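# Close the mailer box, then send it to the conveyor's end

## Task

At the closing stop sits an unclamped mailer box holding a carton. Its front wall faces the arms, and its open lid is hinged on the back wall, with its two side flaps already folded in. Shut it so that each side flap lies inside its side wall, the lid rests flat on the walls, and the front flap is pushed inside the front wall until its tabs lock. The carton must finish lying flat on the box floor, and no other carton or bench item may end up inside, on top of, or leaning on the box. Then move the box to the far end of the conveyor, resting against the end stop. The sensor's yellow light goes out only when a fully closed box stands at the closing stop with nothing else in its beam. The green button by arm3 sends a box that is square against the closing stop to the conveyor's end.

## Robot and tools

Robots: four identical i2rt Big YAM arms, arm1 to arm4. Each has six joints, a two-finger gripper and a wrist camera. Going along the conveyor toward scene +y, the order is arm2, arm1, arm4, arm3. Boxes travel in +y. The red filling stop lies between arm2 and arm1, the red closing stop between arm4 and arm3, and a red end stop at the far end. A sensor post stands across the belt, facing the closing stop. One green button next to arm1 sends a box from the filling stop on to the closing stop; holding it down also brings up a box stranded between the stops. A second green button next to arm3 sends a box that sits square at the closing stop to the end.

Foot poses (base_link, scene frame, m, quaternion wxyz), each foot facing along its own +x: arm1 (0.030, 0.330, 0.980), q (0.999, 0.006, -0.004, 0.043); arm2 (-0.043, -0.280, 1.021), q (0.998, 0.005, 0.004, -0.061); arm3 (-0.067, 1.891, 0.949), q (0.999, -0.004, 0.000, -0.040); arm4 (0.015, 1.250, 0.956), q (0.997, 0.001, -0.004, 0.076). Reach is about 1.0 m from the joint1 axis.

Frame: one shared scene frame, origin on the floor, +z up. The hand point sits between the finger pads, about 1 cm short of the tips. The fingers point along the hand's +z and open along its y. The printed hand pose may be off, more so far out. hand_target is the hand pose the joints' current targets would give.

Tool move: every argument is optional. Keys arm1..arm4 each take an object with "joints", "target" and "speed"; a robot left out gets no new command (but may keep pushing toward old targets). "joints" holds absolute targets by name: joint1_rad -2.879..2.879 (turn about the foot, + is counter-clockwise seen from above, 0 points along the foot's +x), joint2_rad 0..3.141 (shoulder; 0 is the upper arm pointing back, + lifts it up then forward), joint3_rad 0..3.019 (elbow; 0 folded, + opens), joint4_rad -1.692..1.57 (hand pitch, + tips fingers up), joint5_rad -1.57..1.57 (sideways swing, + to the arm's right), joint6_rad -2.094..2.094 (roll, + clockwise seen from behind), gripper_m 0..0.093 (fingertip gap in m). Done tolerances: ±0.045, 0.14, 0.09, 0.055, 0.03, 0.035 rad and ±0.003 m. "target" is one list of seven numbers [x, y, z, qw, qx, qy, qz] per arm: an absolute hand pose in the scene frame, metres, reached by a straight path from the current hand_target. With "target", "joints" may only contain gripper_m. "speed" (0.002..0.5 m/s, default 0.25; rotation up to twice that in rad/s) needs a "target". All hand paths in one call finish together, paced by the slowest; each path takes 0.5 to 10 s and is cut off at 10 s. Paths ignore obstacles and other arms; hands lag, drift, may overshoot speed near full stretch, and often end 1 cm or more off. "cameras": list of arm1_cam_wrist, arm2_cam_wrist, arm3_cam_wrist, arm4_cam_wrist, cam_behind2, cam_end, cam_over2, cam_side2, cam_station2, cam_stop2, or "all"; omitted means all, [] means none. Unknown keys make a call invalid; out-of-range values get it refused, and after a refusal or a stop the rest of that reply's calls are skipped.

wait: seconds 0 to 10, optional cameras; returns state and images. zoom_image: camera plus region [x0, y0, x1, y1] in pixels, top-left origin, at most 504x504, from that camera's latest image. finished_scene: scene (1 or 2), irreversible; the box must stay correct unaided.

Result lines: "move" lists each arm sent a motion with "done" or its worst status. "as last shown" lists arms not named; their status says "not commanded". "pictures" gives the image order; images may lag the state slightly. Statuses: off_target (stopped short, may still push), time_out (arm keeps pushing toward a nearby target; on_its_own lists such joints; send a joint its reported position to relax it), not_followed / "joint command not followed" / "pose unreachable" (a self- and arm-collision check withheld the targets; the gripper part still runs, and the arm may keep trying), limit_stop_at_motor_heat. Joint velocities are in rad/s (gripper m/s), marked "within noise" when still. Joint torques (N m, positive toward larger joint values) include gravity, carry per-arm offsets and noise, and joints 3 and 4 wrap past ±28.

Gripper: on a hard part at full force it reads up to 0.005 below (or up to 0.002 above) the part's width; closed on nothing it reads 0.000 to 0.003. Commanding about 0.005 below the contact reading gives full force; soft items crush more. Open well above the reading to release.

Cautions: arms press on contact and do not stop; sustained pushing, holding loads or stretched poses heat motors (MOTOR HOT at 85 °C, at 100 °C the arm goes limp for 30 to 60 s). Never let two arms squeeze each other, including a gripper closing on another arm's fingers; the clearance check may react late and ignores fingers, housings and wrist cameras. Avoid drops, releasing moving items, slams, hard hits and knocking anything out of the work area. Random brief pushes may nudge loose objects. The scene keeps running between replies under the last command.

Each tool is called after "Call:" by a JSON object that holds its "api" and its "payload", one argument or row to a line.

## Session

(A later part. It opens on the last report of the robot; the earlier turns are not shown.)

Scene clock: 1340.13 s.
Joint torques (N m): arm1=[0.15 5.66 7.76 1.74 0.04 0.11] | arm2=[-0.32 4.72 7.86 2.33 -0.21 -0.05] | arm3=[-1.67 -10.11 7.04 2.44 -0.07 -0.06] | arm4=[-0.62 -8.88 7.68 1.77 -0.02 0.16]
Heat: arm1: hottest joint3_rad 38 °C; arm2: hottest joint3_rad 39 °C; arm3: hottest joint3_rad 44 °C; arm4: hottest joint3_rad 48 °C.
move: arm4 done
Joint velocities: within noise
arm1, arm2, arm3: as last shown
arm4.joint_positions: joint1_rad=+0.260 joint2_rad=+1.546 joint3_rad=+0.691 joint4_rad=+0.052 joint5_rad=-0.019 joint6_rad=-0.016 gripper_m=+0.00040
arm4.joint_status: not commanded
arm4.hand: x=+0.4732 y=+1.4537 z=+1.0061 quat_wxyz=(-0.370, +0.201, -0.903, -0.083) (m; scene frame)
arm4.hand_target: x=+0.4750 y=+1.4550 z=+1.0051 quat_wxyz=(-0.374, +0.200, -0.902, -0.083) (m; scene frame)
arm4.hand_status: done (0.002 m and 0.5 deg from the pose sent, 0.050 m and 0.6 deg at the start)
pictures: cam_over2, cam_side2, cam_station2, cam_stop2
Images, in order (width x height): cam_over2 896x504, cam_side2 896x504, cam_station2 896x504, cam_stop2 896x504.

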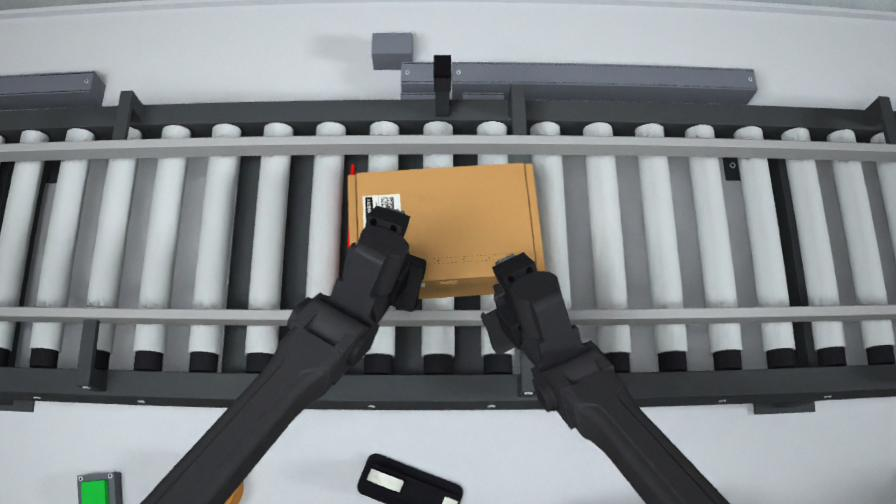

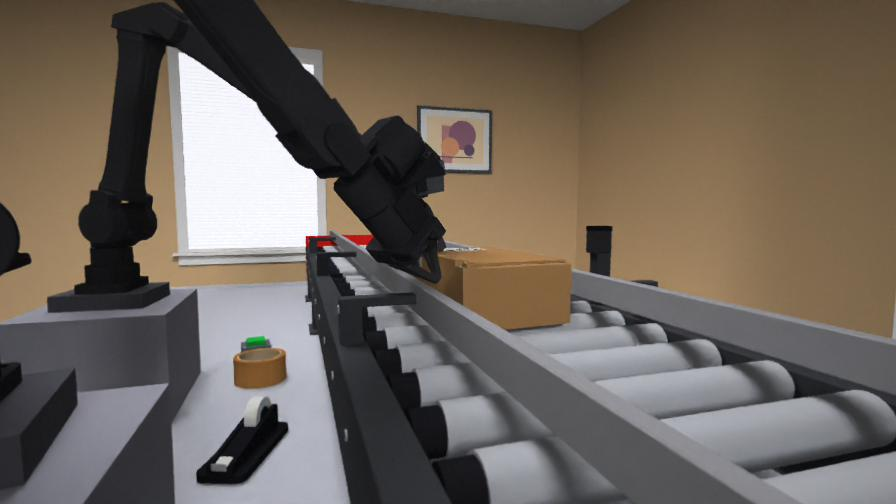

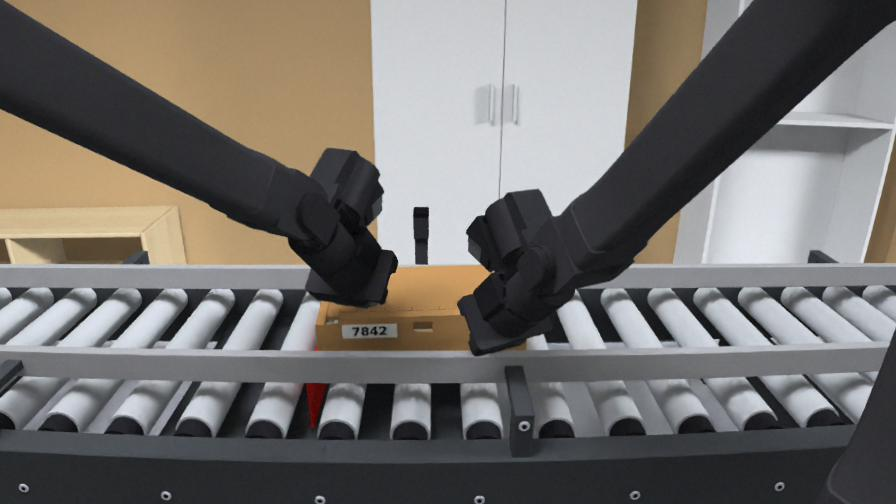

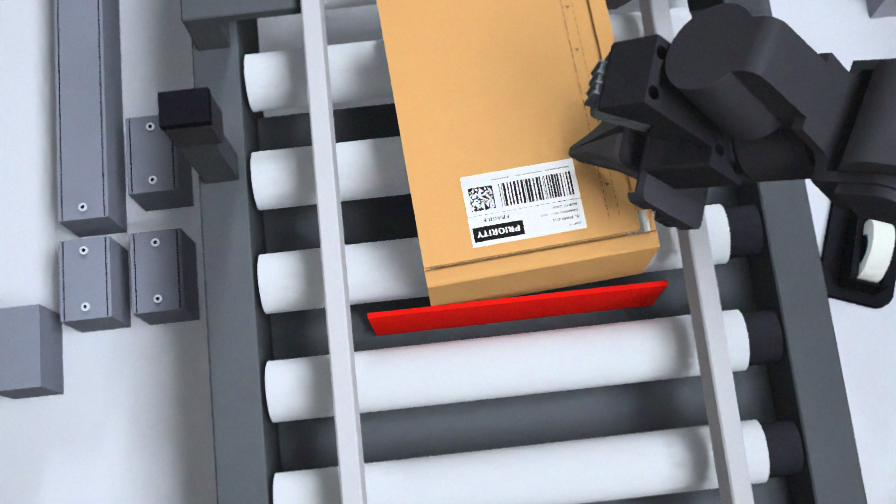

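Call:
{"api": "move", "payload": {
  "arm4": {"target": [0.475, 1.455, 1.085, 0.3736, -0.2000, 0.9020, 0.0828], "speed": 0.2},
  "cameras": []
}}

Call:
{"api": "move", "payload": {
  "arm4": {"target": [0.535, 1.452, 1.08, 0.3736, -0.2000, 0.9020, 0.0828], "speed": 0.2},
  "cameras": ["cam_side2", "cam_over2"]
}}

Scene clock: 1357.83 s.
Joint torques (N m): arm1=[0.15 5.54 7.72 1.76 0.03 0.12] | arm2=[-0.26 4.72 7.86 2.32 -0.2 -0.05] | arm3=[-1.61 -10.11 7.09 2.45 -0.08 -0.06] | arm4=[-0.56 -8.47 13.24 0.79 -0.03 0.16]
Heat: arm1: hottest joint3_rad 38 °C; arm2: hottest joint3_rad 39 °C; arm3: hottest joint3_rad 44 °C; arm4: hottest joint3_rad 46 °C.
move: arm4 off_target
Joint velocities: within noise
arm1, arm2, arm3: as last shown
arm4.joint_positions: joint1_rad=+0.260 joint2_rad=+1.378 joint3_rad=+0.732 joint4_rad=-0.190 joint5_rad=-0.019 joint6_rad=-0.016 gripper_m=+0.00040
arm4.joint_status: not commanded
arm4.hand: x=+0.4581 y=+1.4472 z=+1.0630 quat_wxyz=(-0.355, +0.202, -0.909, -0.080) (m; scene frame)
arm4.hand_target: x=+0.4738 y=+1.4545 z=+1.0853 quat_wxyz=(-0.374, +0.200, -0.902, -0.083) (m; scene frame)
arm4.hand_status: off_target (0.029 m and 2.4 deg from the pose sent, 0.079 m and 0.5 deg at the start)
pictures: none
No camera images: "cameras" was empty.

Scene clock: 1358.90 s.
Joint torques (N m): arm1=[0.38 5.54 7.71 1.72 0.03 0.09] | arm2=[-0.26 4.66 7.87 2.32 -0.21 -0.05] | arm3=[-1.44 -9.88 7.04 2.41 -0.08 -0.07] | arm4=[-1.38 -9.41 13.76 1.02 -0.27 0.04]
Heat: arm1: hottest joint3_rad 38 °C; arm2: hottest joint3_rad 39 °C; arm3: hottest joint3_rad 44 °C; arm4: hottest joint3_rad 46 °C.
move: arm4 off_target
Joint velocities: within noise
arm1, arm2, arm3: as last shown
arm4.joint_positions: joint1_rad=+0.210 joint2_rad=+1.510 joint3_rad=+0.863 joint4_rad=-0.190 joint5_rad=-0.056 joint6_rad=-0.049 gripper_m=+0.00040
arm4.joint_status: not commanded
arm4.hand: x=+0.5122 y=+1.4484 z=+1.0609 quat_wxyz=(-0.355, +0.200, -0.910, -0.082) (m; scene frame)
arm4.hand_target: x=+0.5336 y=+1.4514 z=+1.0806 quat_wxyz=(-0.374, +0.200, -0.902, -0.083) (m; scene frame)
arm4.hand_status: off_target (0.030 m and 2.4 deg from the pose sent, 0.079 m and 2.4 deg at the start)
pictures: cam_over2, cam_side2
Images, in order (width x height): cam_over2 896x504, cam_side2 896x504.

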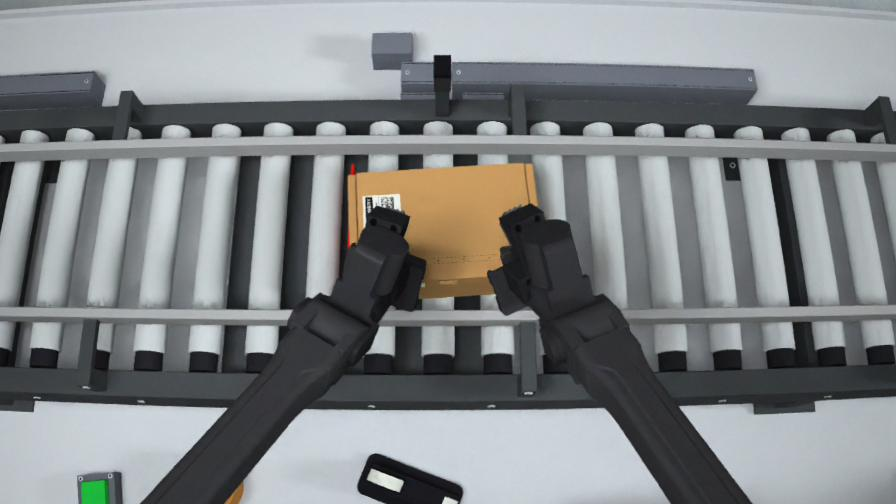

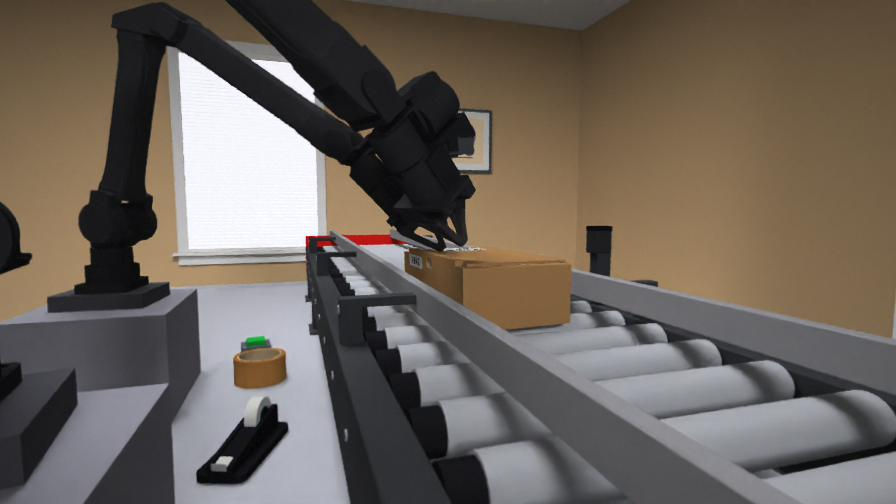

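Call:
{"api": "move", "payload": {
  "arm4": {"target": [0.525, 1.45, 1.03, 0.3736, -0.2000, 0.9020, 0.0828], "speed": 0.1},
  "cameras": ["cam_side2"]
}}

Call:
{"api": "move", "payload": {
  "arm4": {"target": [0.520, 1.45, 0.995, 0.3736, -0.2000, 0.9020, 0.0828], "speed": 0.1},
  "cameras": ["cam_side2", "cam_over2", "cam_station2"]
}}

Scene clock: 1364.83 s.
Joint torques (N m): arm1=[0.21 5.66 7.79 1.76 0.03 0.12] | arm2=[-0.32 4.66 7.88 2.32 -0.21 -0.05] | arm3=[-1.73 -9.99 7.02 2.45 -0.07 -0.05] | arm4=[-1.14 -9.52 8.01 1.65 -0.17 0.09]
Heat: arm1: hottest joint3_rad 38 °C; arm2: hottest joint3_rad 39 °C; arm3: hottest joint3_rad 44 °C; arm4: hottest joint3_rad 46 °C.
move: arm4 done
Joint velocities: within noise
arm1, arm2, arm3: as last shown
arm4.joint_positions: joint1_rad=+0.210 joint2_rad=+1.578 joint3_rad=+0.843 joint4_rad=-0.052 joint5_rad=-0.056 joint6_rad=-0.049 gripper_m=+0.00040
arm4.joint_status: not commanded
arm4.hand: x=+0.5248 y=+1.4531 z=+1.0395 quat_wxyz=(-0.377, +0.199, -0.900, -0.085) (m; scene frame)
arm4.hand_target: x=+0.5249 y=+1.4500 z=+1.0303 quat_wxyz=(-0.374, +0.200, -0.902, -0.083) (m; scene frame)
arm4.hand_status: done (0.010 m and 0.6 deg from the pose sent, 0.033 m and 2.4 deg at the start)
pictures: cam_side2
Images, in order (width x height): cam_side2 896x504.

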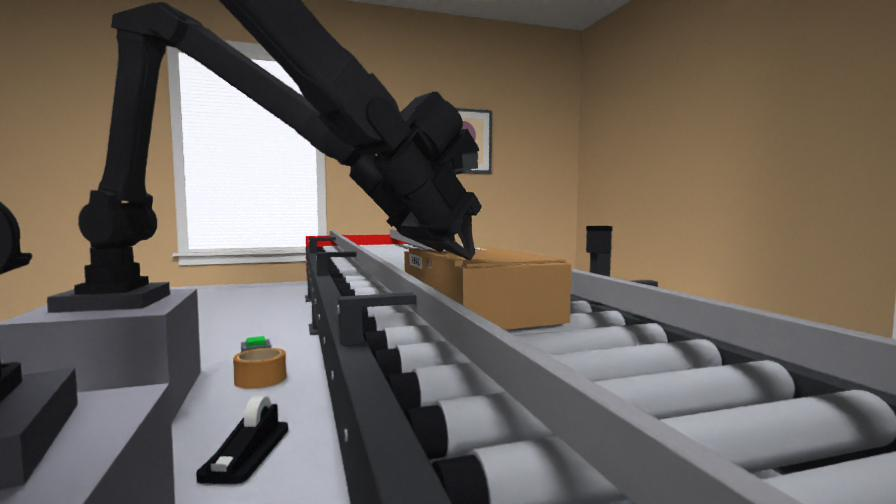

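Scene clock: 1365.93 s.
Joint torques (N m): arm1=[0.03 5.13 7.76 1.76 0.02 0.1] | arm2=[-0.26 4.78 7.86 2.32 -0.21 -0.05] | arm3=[-1.61 -10.34 7.02 2.41 -0.09 -0.07] | arm4=[-0.79 -7.06 6.08 0.96 -0.06 0.11]
Heat: arm1: hottest joint3_rad 38 °C; arm2: hottest joint3_rad 39 °C; arm3: hottest joint3_rad 44 °C; arm4: hottest joint3_rad 46 °C.
move: arm4 off_target
Joint velocities: within noise
arm1, arm2, arm3: as last shown
arm4.joint_positions: joint1_rad=+0.210 joint2_rad=+1.604 joint3_rad=+0.816 joint4_rad=+0.075 joint5_rad=-0.056 joint6_rad=-0.049 gripper_m=+0.00040
arm4.joint_status: not commanded
arm4.hand: x=+0.5324 y=+1.4560 z=+1.0360 quat_wxyz=(-0.411, +0.197, -0.886, -0.090) (m; scene frame)
arm4.hand_target: x=+0.5179 y=+1.4493 z=+0.9969 quat_wxyz=(-0.373, +0.200, -0.902, -0.083) (m; scene frame)
arm4.hand_status: off_target (0.043 m and 4.7 deg from the pose sent, 0.045 m and 0.5 deg at the start)
pictures: cam_over2, cam_side2, cam_station2
Images, in order (width x height): cam_over2 896x504, cam_side2 896x504, cam_station2 896x504.

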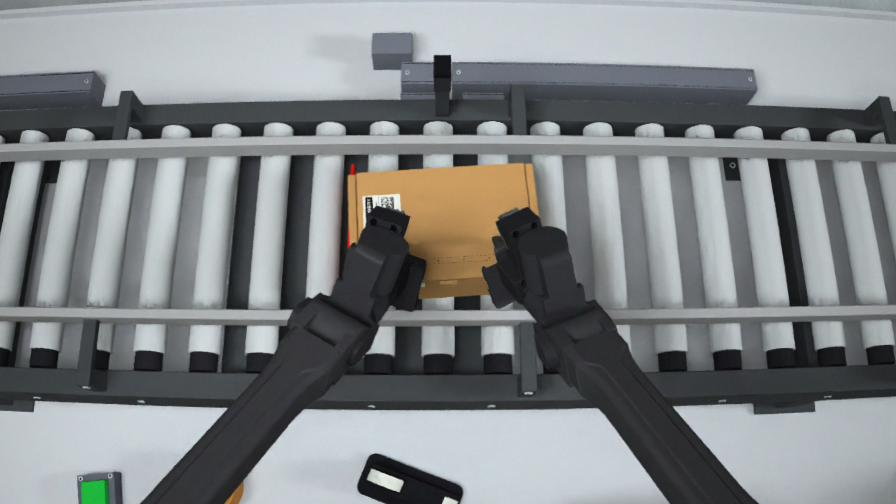

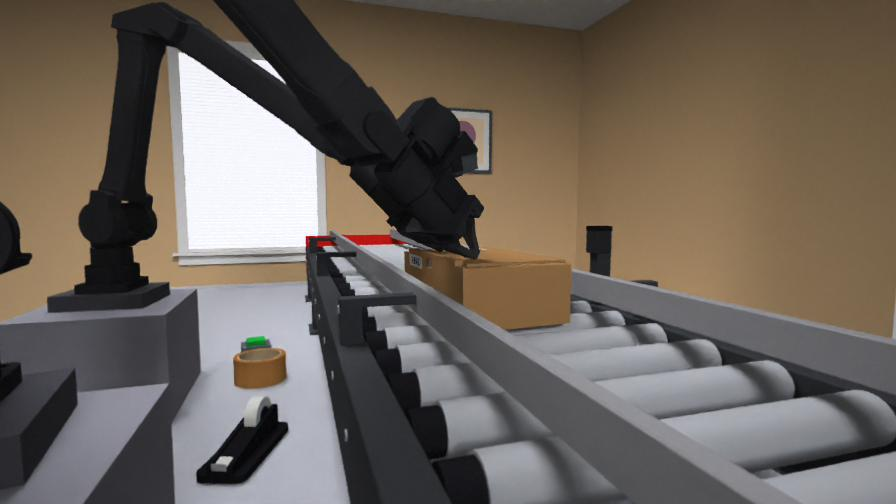

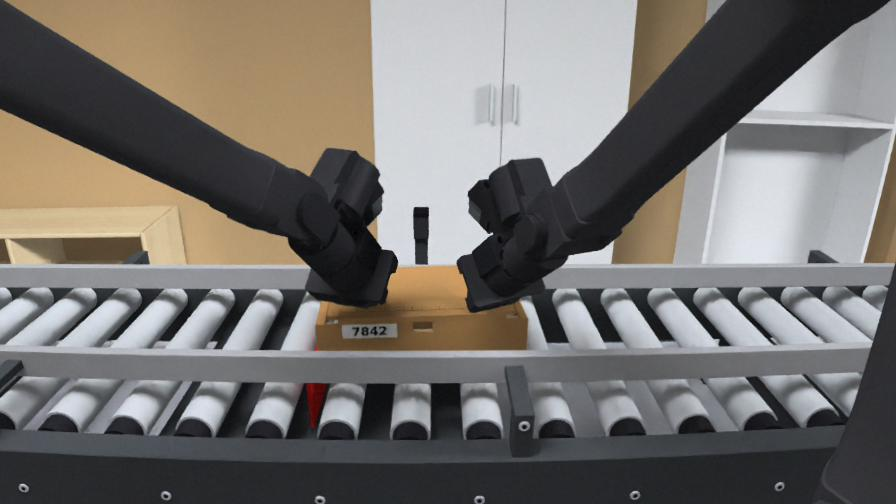

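Call:
{"api": "zoom_image", "payload": {
  "camera": "cam_side2",
  "region": [400, 220, 600, 340]
}}

Call:
{"api": "zoom_image", "payload": {
  "camera": "cam_station2",
  "region": [300, 240, 560, 370]
}}

Scaled by 2.520 from the camera's 896x504 image, which has a finer 1280x720 frame.

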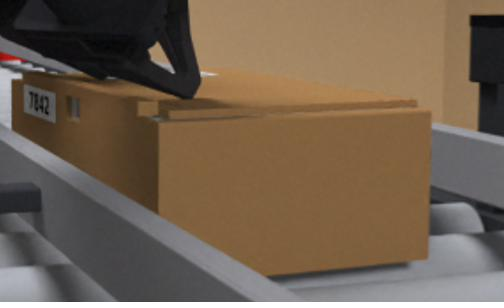

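Scaled by 1.938 from the camera's 896x504 image, which has a finer 1280x720 frame.

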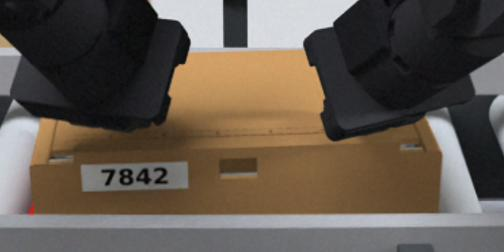

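Call:
{"api": "move", "payload": {
  "arm3": {"target": [0.480, 1.59, 1.13, 0.3368, 0.1632, 0.9254, -0.0594], "speed": 0.12},
  "arm4": {"target": [0.500, 1.44, 1.13, 0.3736, -0.2000, 0.9020, 0.0828], "speed": 0.12},
  "cameras": ["cam_side2", "cam_station2", "cam_over2", "cam_stop2"]
}}

Scene clock: 1386.13 s.
Joint torques (N m): arm1=[-0.03 5.48 7.75 1.8 0.04 0.11] | arm2=[-0.26 4.72 7.86 2.3 -0.21 -0.05] | arm3=[-1.2 -13.27 12.3 1.74 -0.27 -0.09] | arm4=[-1.2 -9.29 14.49 0.81 -0.2 0.07]
Heat: arm1: hottest joint3_rad 38 °C; arm2: hottest joint3_rad 39 °C; arm3: hottest joint3_rad 44 °C; arm4: hottest joint3_rad 45 °C.
move: arm3 off_target; arm4 off_target
Joint velocities: within noise
arm1.joint_positions: joint1_rad=+0.141 joint2_rad=+0.424 joint3_rad=+1.369 joint4_rad=-1.152 joint5_rad=+0.141 joint6_rad=-0.395 gripper_m=+0.09396
arm1.joint_status: not commanded
arm1.hand: x=+0.1935 y=+0.3358 z=+1.5886 quat_wxyz=(-0.626, +0.190, -0.749, +0.104) (m; scene frame)
arm1.hand_target: x=+0.1892 y=+0.3347 z=+1.5990 quat_wxyz=(-0.636, +0.187, -0.742, +0.104) (m; scene frame)
arm1.hand_status: not commanded
arm2.joint_positions: joint1_rad=+0.016 joint2_rad=+0.445 joint3_rad=+1.415 joint4_rad=-1.206 joint5_rad=-0.131 joint6_rad=-0.177 gripper_m=+0.09396
arm2.joint_status: not commanded
arm2.hand: x=+0.1259 y=-0.2820 z=+1.6325 quat_wxyz=(-0.616, +0.065, -0.785, +0.032) (m; scene frame)
arm2.hand_target: x=+0.1212 y=-0.2816 z=+1.6411 quat_wxyz=(-0.624, +0.065, -0.778, +0.034) (m; scene frame)
arm2.hand_status: not commanded
arm3.joint_positions: joint1_rad=-0.444 joint2_rad=+1.637 joint3_rad=+1.213 joint4_rad=-0.510 joint5_rad=-0.122 joint6_rad=-0.134 gripper_m=+0.00063
arm3.joint_status: not commanded
arm3.hand: x=+0.4702 y=+1.6045 z=+1.1007 quat_wxyz=(-0.315, -0.164, -0.934, +0.050) (m; scene frame)
arm3.hand_target: x=+0.4787 y=+1.5906 z=+1.1303 quat_wxyz=(-0.337, -0.163, -0.925, +0.060) (m; scene frame)
arm3.hand_status: off_target (0.034 m and 2.9 deg from the pose sent, 0.100 m and 3.7 deg at the start)
arm4.joint_positions: joint1_rad=+0.210 joint2_rad=+1.362 joint3_rad=+0.840 joint4_rad=-0.328 joint5_rad=-0.056 joint6_rad=-0.049 gripper_m=+0.00040
arm4.joint_status: not commanded
arm4.hand: x=+0.4808 y=+1.4365 z=+1.1006 quat_wxyz=(-0.348, +0.201, -0.912, -0.081) (m; scene frame)
arm4.hand_target: x=+0.4985 y=+1.4394 z=+1.1304 quat_wxyz=(-0.374, +0.200, -0.902, -0.083) (m; scene frame)
arm4.hand_status: off_target (0.035 m and 3.1 deg from the pose sent, 0.101 m and 4.7 deg at the start)
pictures: cam_over2, cam_side2, cam_station2, cam_stop2
Images, in order (width x height): cam_over2 896x504, cam_side2 896x504, cam_station2 896x504, cam_stop2 896x504.

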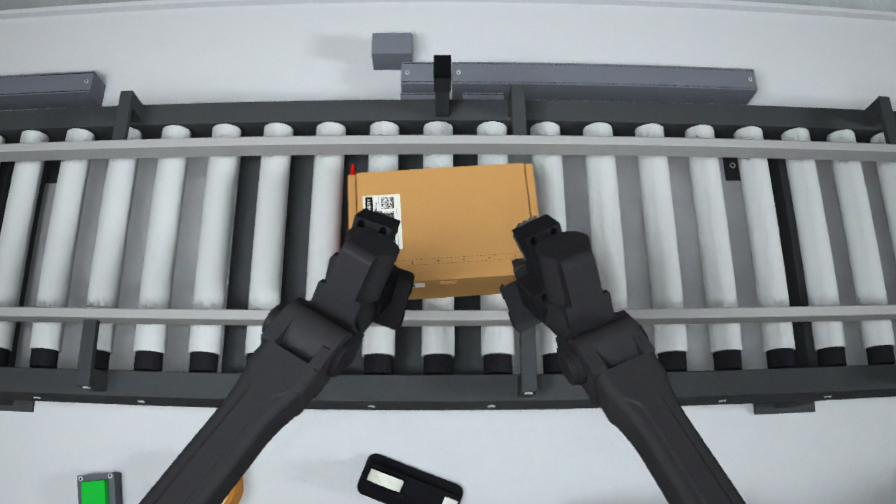

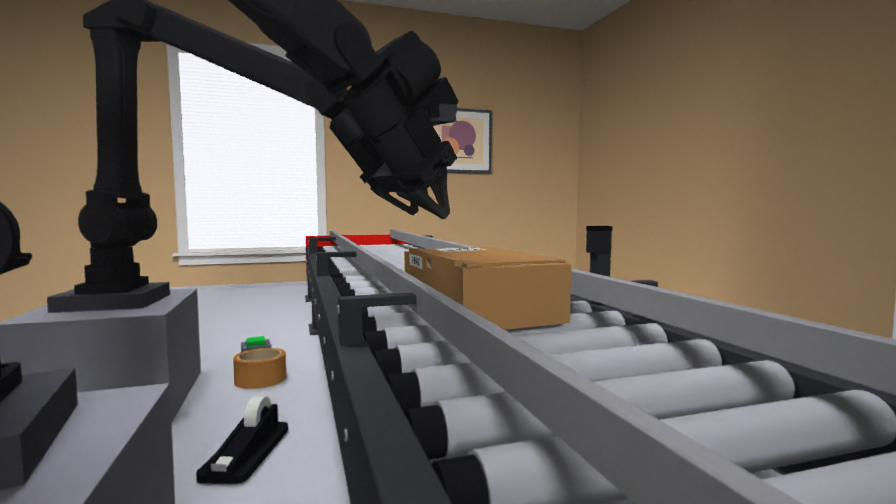

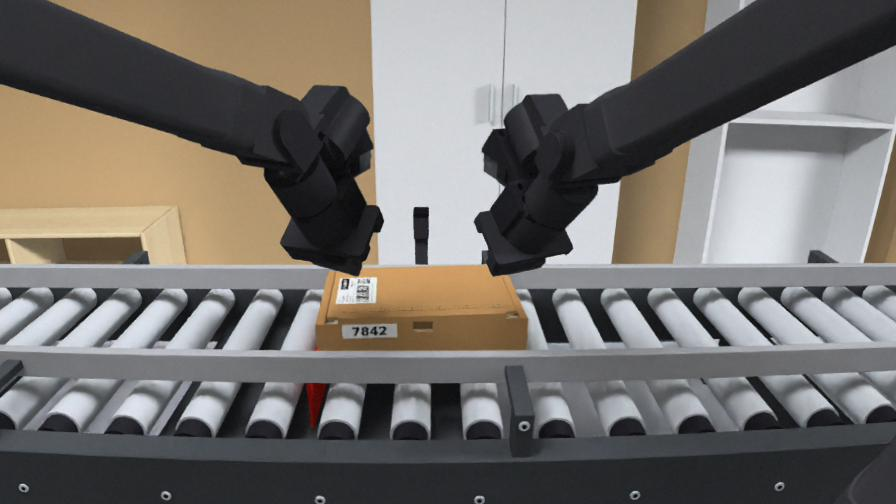

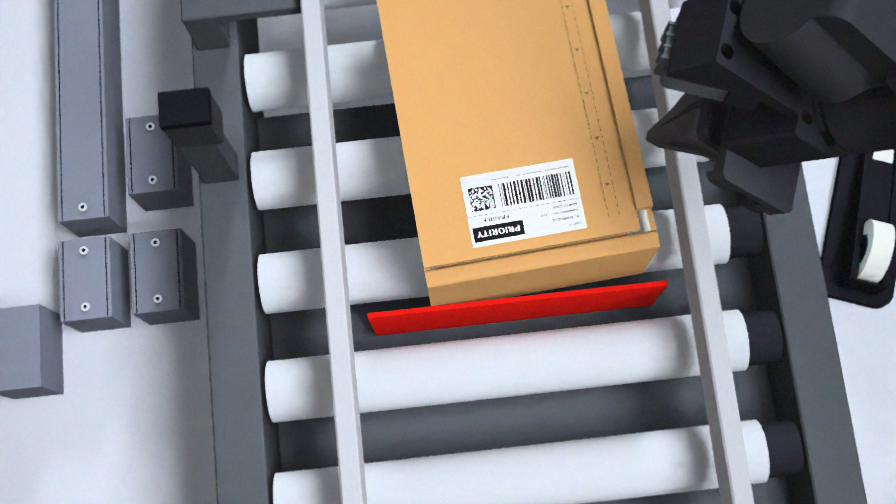

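Call:
{"api": "zoom_image", "payload": {
  "camera": "cam_stop2",
  "region": [360, 0, 700, 340]
}}

Call:
{"api": "zoom_image", "payload": {
  "camera": "cam_station2",
  "region": [300, 250, 550, 360]
}}

Call:
{"api": "zoom_image", "payload": {
  "camera": "cam_side2",
  "region": [390, 220, 620, 340]
}}

Scaled by 1.482 from the camera's 896x504 image, which has a finer 1280x720 frame.

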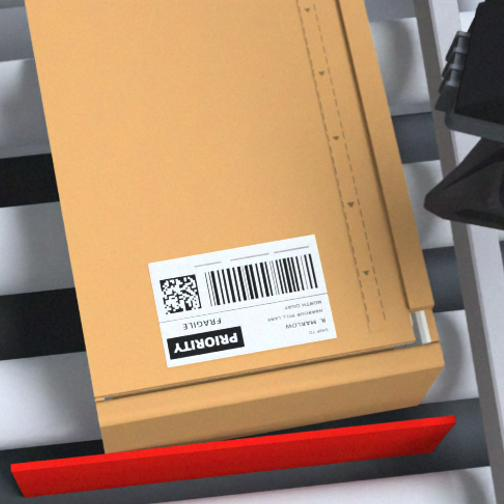

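Scaled by 2.016 from the camera's 896x504 image, which has a finer 1280x720 frame.

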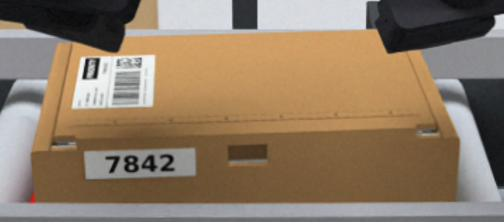

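Scaled by 2.191 from the camera's 896x504 image, which has a finer 1280x720 frame.

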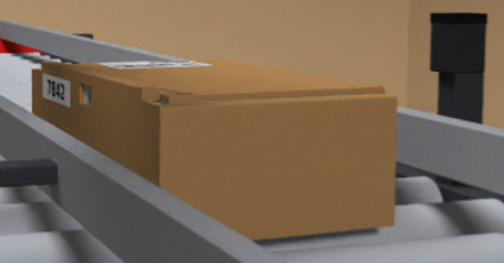

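Call:
{"api": "move", "payload": {
  "arm4": {"target": [0.495, 1.355, 1.12, 0.2527, -0.2090, 0.9430, 0.0560], "speed": 0.2},
  "arm3": {"target": [0.40, 1.66, 1.20, 0.3368, 0.1632, 0.9254, -0.0594], "speed": 0.2},
  "cameras": ["cam_side2", "cam_station2", "cam_over2"]
}}

Scene clock: 1452.17 s.
Joint torques (N m): arm1=[0.15 5.25 7.73 1.78 0.02 0.09] | arm2=[-0.26 4.72 7.87 2.32 -0.21 -0.05] | arm3=[0.67 -8.64 9.48 1.8 0.07 0.08] | arm4=[-1.55 -8.18 14.9 0.49 -0.34 0.05]
Heat: arm1: hottest joint3_rad 38 °C; arm2: hottest joint3_rad 39 °C; arm3: hottest joint3_rad 50 °C; arm4: hottest joint3_rad 52 °C.
move: arm3 done; arm4 off_target
Joint velocities: within noise
arm1, arm2: as last shown
arm3.joint_positions: joint1_rad=-0.425 joint2_rad=+1.319 joint3_rad=+1.112 joint4_rad=-0.673 joint5_rad=-0.102 joint6_rad=-0.115 gripper_m=+0.00063
arm3.joint_status: not commanded
arm3.hand: x=+0.3994 y=+1.6536 z=+1.1971 quat_wxyz=(-0.337, -0.165, -0.925, +0.061) (m; scene frame)
arm3.hand_target: x=+0.3999 y=+1.6599 z=+1.2000 quat_wxyz=(-0.337, -0.163, -0.925, +0.059) (m; scene frame)
arm3.hand_status: done (0.007 m and 0.2 deg from the pose sent, 0.134 m and 2.9 deg at the start)
arm4.joint_positions: joint1_rad=+0.029 joint2_rad=+1.375 joint3_rad=+0.950 joint4_rad=-0.686 joint5_rad=-0.127 joint6_rad=-0.221 gripper_m=+0.00040
arm4.joint_status: not commanded
arm4.hand: x=+0.4735 y=+1.3559 z=+1.0990 quat_wxyz=(-0.233, +0.209, -0.948, -0.058) (m; scene frame)
arm4.hand_target: x=+0.4937 y=+1.3546 z=+1.1203 quat_wxyz=(-0.253, +0.209, -0.943, -0.056) (m; scene frame)
arm4.hand_status: off_target (0.030 m and 2.3 deg from the pose sent, 0.085 m and 11.9 deg at the start)
pictures: cam_over2, cam_side2, cam_station2
Images, in order (width x height): cam_over2 896x504, cam_side2 896x504, cam_station2 896x504.

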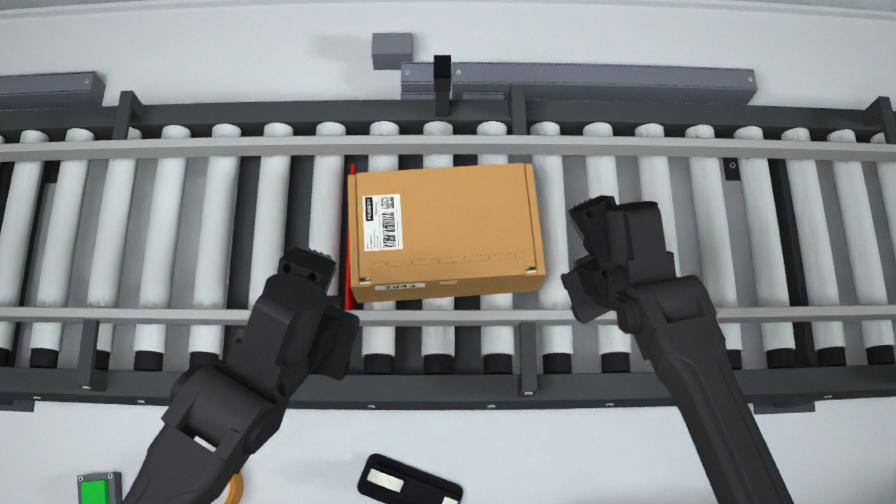

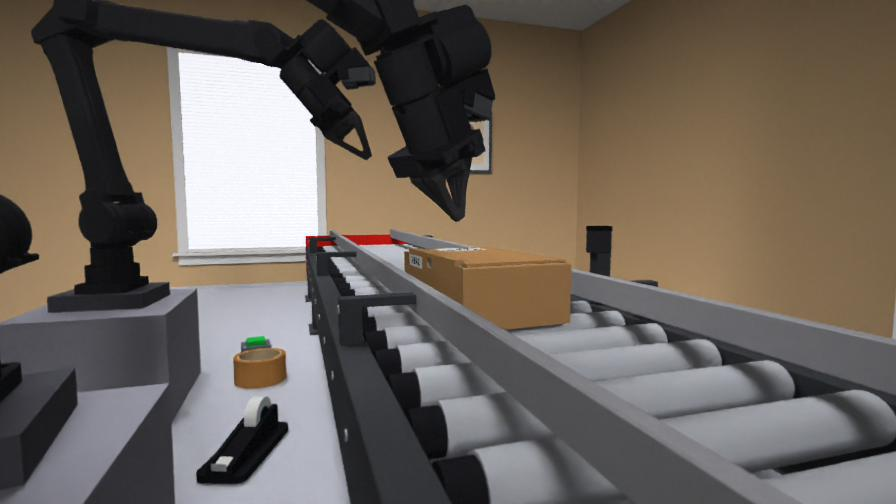

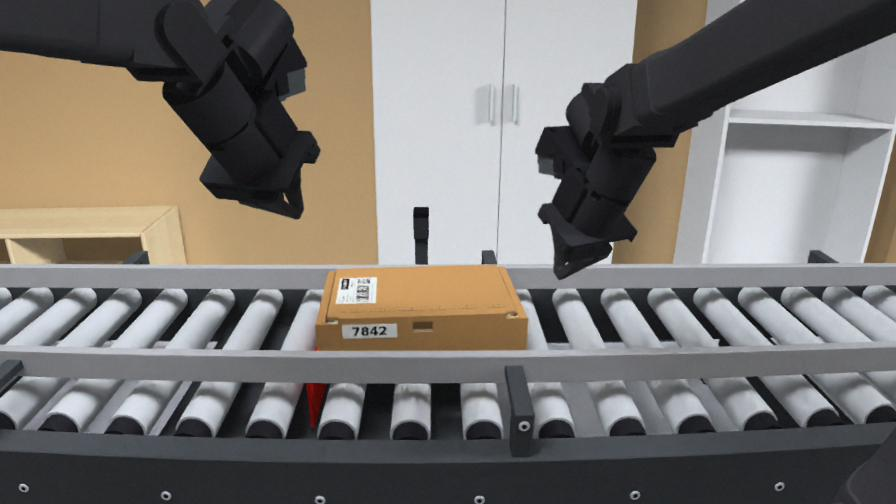

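Call:
{"api": "move", "payload": {
  "arm4": {"target": [0.525, 1.348, 1.0, 0.2527, -0.2090, 0.9430, 0.0560], "speed": 0.2},
  "cameras": ["cam_side2", "cam_station2", "cam_over2"]
}}

Scene clock: 1465.37 s.
Joint torques (N m): arm1=[0.32 5.54 7.79 1.78 0.04 0.1] | arm2=[-0.26 4.72 7.86 2.3 -0.21 -0.05] | arm3=[0.67 -8.88 9.47 1.87 0.08 0.08] | arm4=[-1.73 -11.05 8.68 1.31 -0.35 0.06]
Heat: arm1: hottest joint3_rad 38 °C; arm2: hottest joint3_rad 39 °C; arm3: hottest joint3_rad 50 °C; arm4: hottest joint3_rad 53 °C.
move: arm4 done
Joint velocities: within noise
arm1, arm2, arm3: as last shown
arm3.joint_positions: joint1_rad=-0.425 joint2_rad=+1.319 joint3_rad=+1.112 joint4_rad=-0.673 joint5_rad=-0.102 joint6_rad=-0.114 gripper_m=+0.00063
arm4.joint_positions: joint1_rad=+0.005 joint2_rad=+1.631 joint3_rad=+0.917 joint4_rad=-0.376 joint5_rad=-0.140 joint6_rad=-0.246 gripper_m=+0.00040
arm4.joint_status: not commanded
arm4.hand: x=+0.5186 y=+1.3536 z=+0.9981 quat_wxyz=(-0.244, +0.210, -0.945, -0.058) (m; scene frame)
arm4.hand_target: x=+0.5248 y=+1.3479 z=+1.0001 quat_wxyz=(-0.253, +0.209, -0.943, -0.056) (m; scene frame)
arm4.hand_status: done (0.009 m and 1.0 deg from the pose sent, 0.112 m and 2.3 deg at the start)
pictures: cam_over2, cam_side2, cam_station2
Images, in order (width x height): cam_over2 896x504, cam_side2 896x504, cam_station2 896x504.

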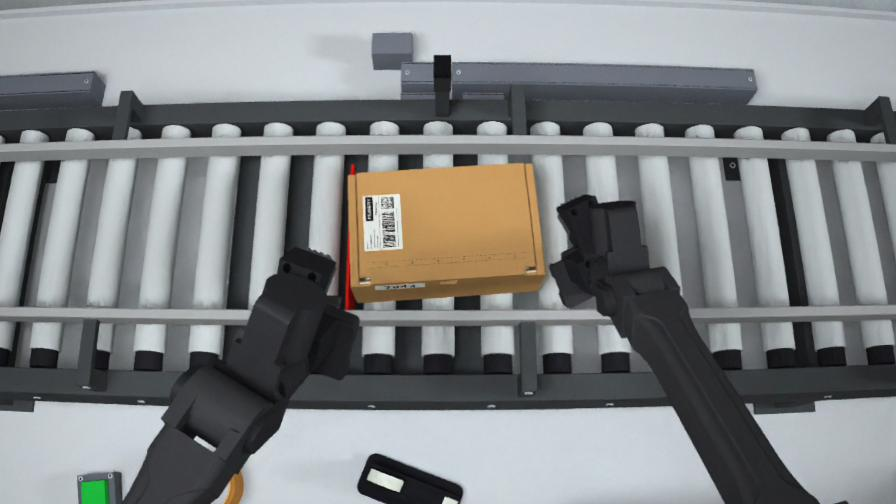

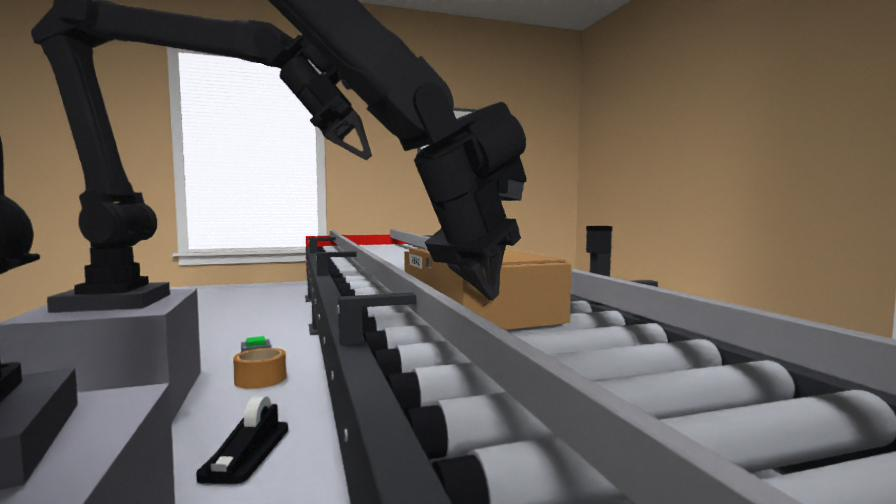

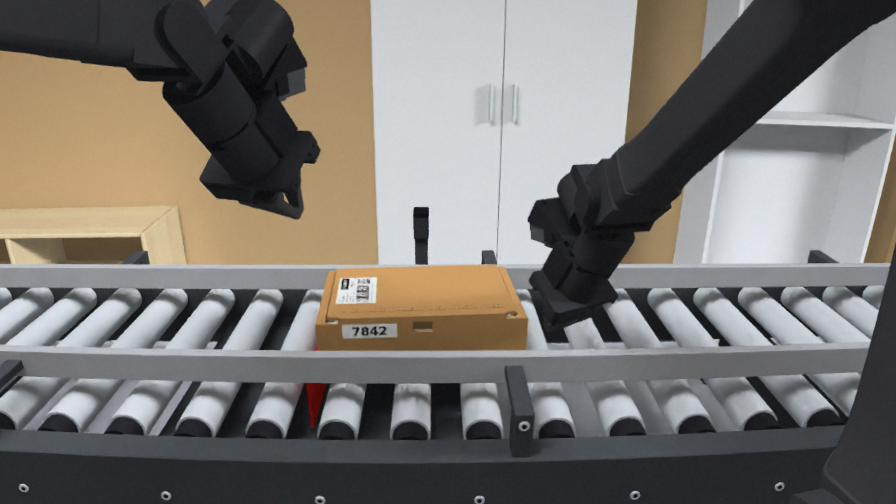

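Call:
{"api": "zoom_image", "payload": {
  "camera": "cam_station2",
  "region": [470, 200, 650, 370]
}}

Call:
{"api": "zoom_image", "payload": {
  "camera": "cam_over2",
  "region": [500, 160, 680, 330]
}}

Call:
{"api": "zoom_image", "payload": {
  "camera": "cam_side2",
  "region": [400, 180, 620, 340]
}}

Scaled by 2.800 from the camera's 896x504 image, which has a finer 1280x720 frame.

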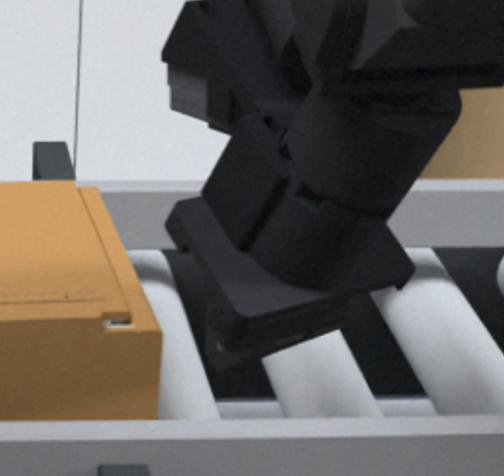

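Scaled by 2.800 from the camera's 896x504 image, which has a finer 1280x720 frame.

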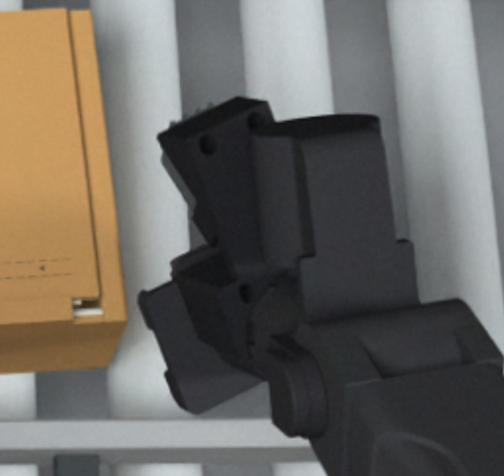

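Scaled by 2.291 from the camera's 896x504 image, which has a finer 1280x720 frame.

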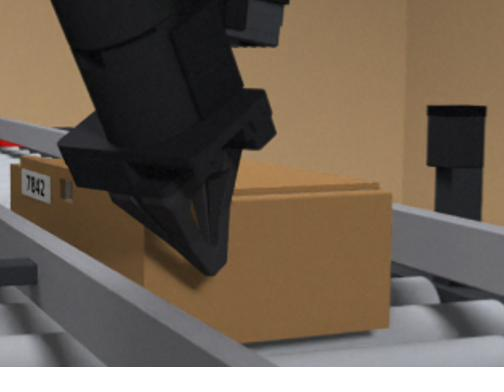

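Call:
{"api": "move", "payload": {
  "arm4": {"target": [0.525, 1.388, 1.010, 0.2527, -0.2090, 0.9430, 0.0560], "speed": 0.08},
  "cameras": ["cam_stop2", "cam_station2", "cam_over2"]
}}

Scene clock: 1495.67 s.
Joint torques (N m): arm1=[0.15 5.6 7.76 1.69 0.03 0.1] | arm2=[-0.26 4.72 7.86 2.32 -0.21 -0.05] | arm3=[0.67 -8.76 9.5 1.83 0.08 0.07] | arm4=[0.21 -11.34 11.22 0.5 -0.12 0.24]
Heat: arm1: hottest joint3_rad 38 °C; arm2: hottest joint3_rad 39 °C; arm3: hottest joint3_rad 49 °C; arm4: hottest joint3_rad 49 °C.
move: arm4 off_target
Joint velocities: within noise
arm1, arm2, arm3: as last shown
arm4.joint_positions: joint1_rad=+0.068 joint2_rad=+1.631 joint3_rad=+0.917 joint4_rad=-0.376 joint5_rad=-0.103 joint6_rad=-0.187 gripper_m=+0.00040
arm4.joint_status: not commanded
arm4.hand: x=+0.5126 y=+1.3794 z=+0.9974 quat_wxyz=(-0.241, +0.209, -0.946, -0.054) (m; scene frame)
arm4.hand_target: x=+0.5244 y=+1.3880 z=+1.0102 quat_wxyz=(-0.253, +0.209, -0.943, -0.056) (m; scene frame)
arm4.hand_status: off_target (0.020 m and 1.4 deg from the pose sent, 0.037 m and 1.0 deg at the start)
pictures: cam_over2, cam_station2, cam_stop2
Images, in order (width x height): cam_over2 896x504, cam_station2 896x504, cam_stop2 896x504.

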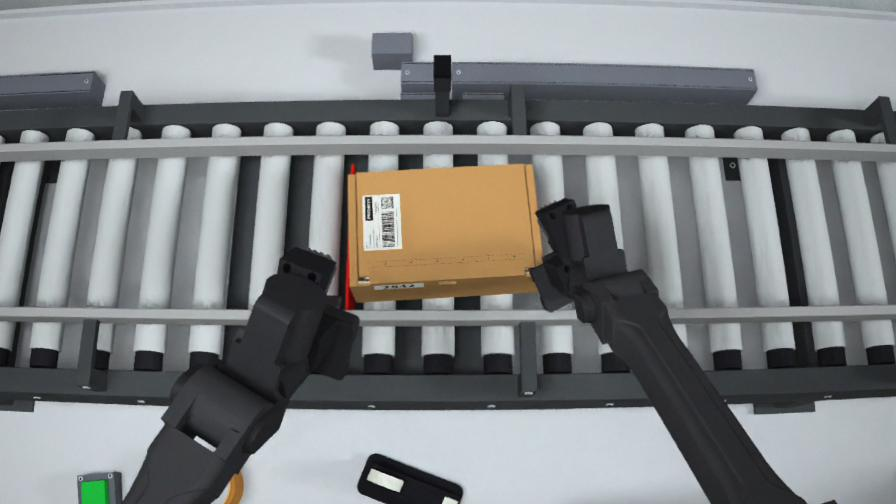

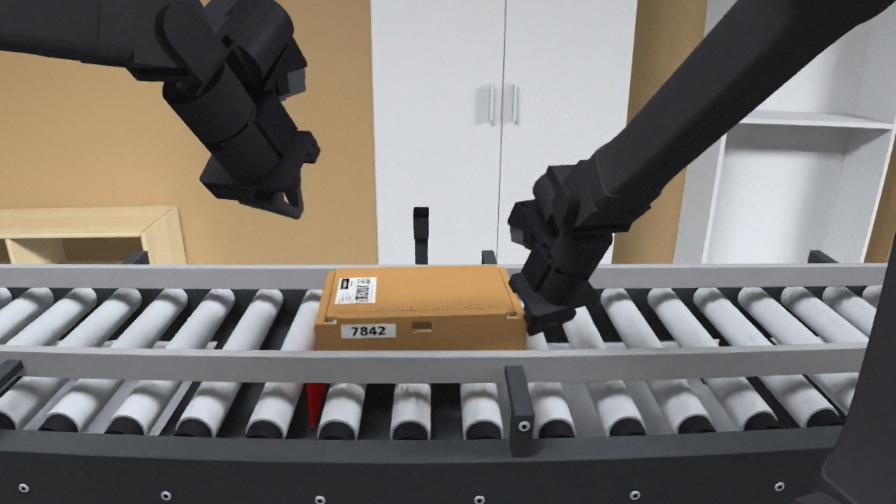

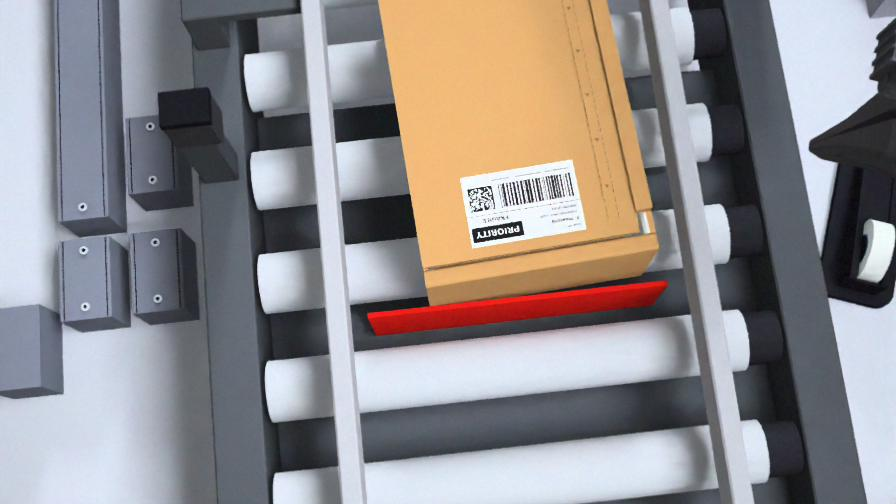

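Call:
{"api": "move", "payload": {
  "arm4": {"target": [0.530, 1.405, 1.018, 0.2527, -0.2090, 0.9430, 0.0560], "speed": 0.06},
  "cameras": ["cam_stop2", "cam_station2", "cam_over2"]
}}

Scene clock: 1501.77 s.
Joint torques (N m): arm1=[0.44 5.54 7.71 1.7 0.05 0.11] | arm2=[-0.38 4.72 7.86 2.33 -0.21 -0.05] | arm3=[0.56 -8.94 9.5 1.8 0.07 0.07] | arm4=[0.79 -11.11 13.09 0.55 -0.22 0.22]
Heat: arm1: hottest joint3_rad 38 °C; arm2: hottest joint3_rad 39 °C; arm3: hottest joint3_rad 48 °C; arm4: hottest joint3_rad 49 °C.
move: arm4 off_target
Joint velocities: within noise
arm1, arm2, arm3: as last shown
arm4.joint_positions: joint1_rad=+0.094 joint2_rad=+1.631 joint3_rad=+0.928 joint4_rad=-0.404 joint5_rad=-0.084 joint6_rad=-0.156 gripper_m=+0.00040
arm4.joint_status: not commanded
arm4.hand: x=+0.5093 y=+1.3886 z=+0.9985 quat_wxyz=(-0.232, +0.204, -0.950, -0.052) (m; scene frame)
arm4.hand_target: x=+0.5284 y=+1.4047 z=+1.0186 quat_wxyz=(-0.253, +0.209, -0.943, -0.056) (m; scene frame)
arm4.hand_status: off_target (0.033 m and 2.6 deg from the pose sent, 0.037 m and 1.4 deg at the start)
pictures: cam_over2, cam_station2, cam_stop2
Images, in order (width x height): cam_over2 896x504, cam_station2 896x504, cam_stop2 896x504.

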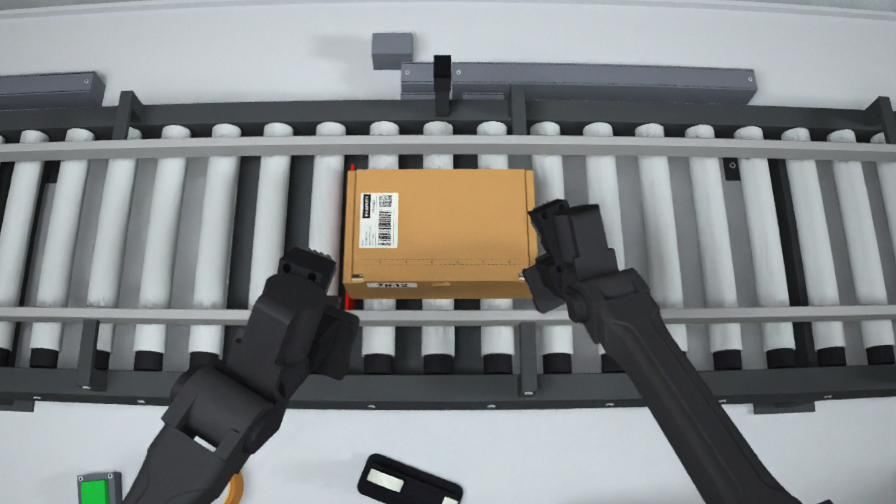

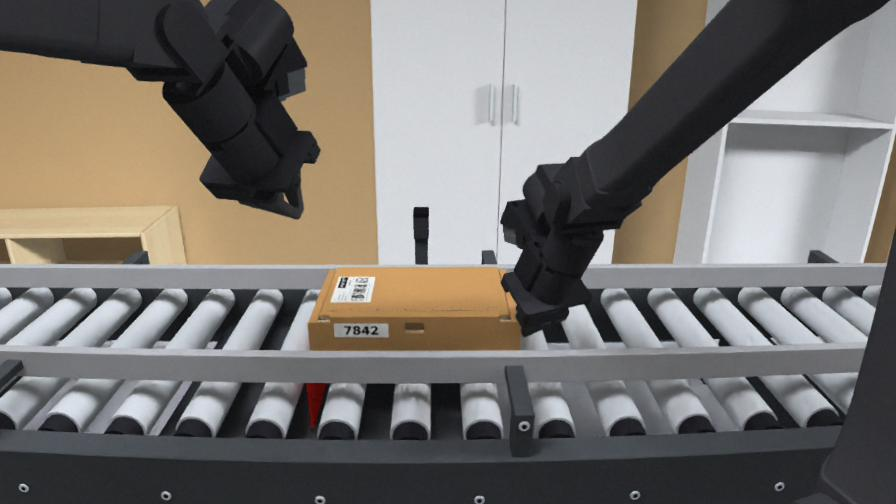

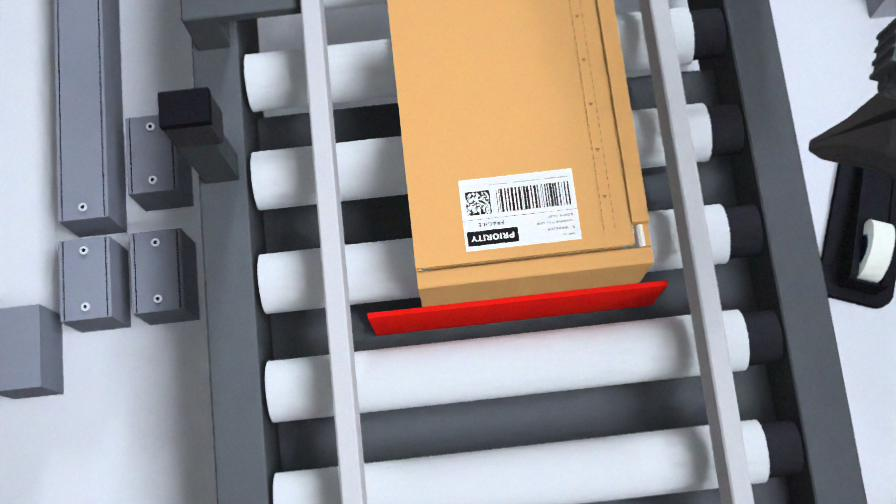

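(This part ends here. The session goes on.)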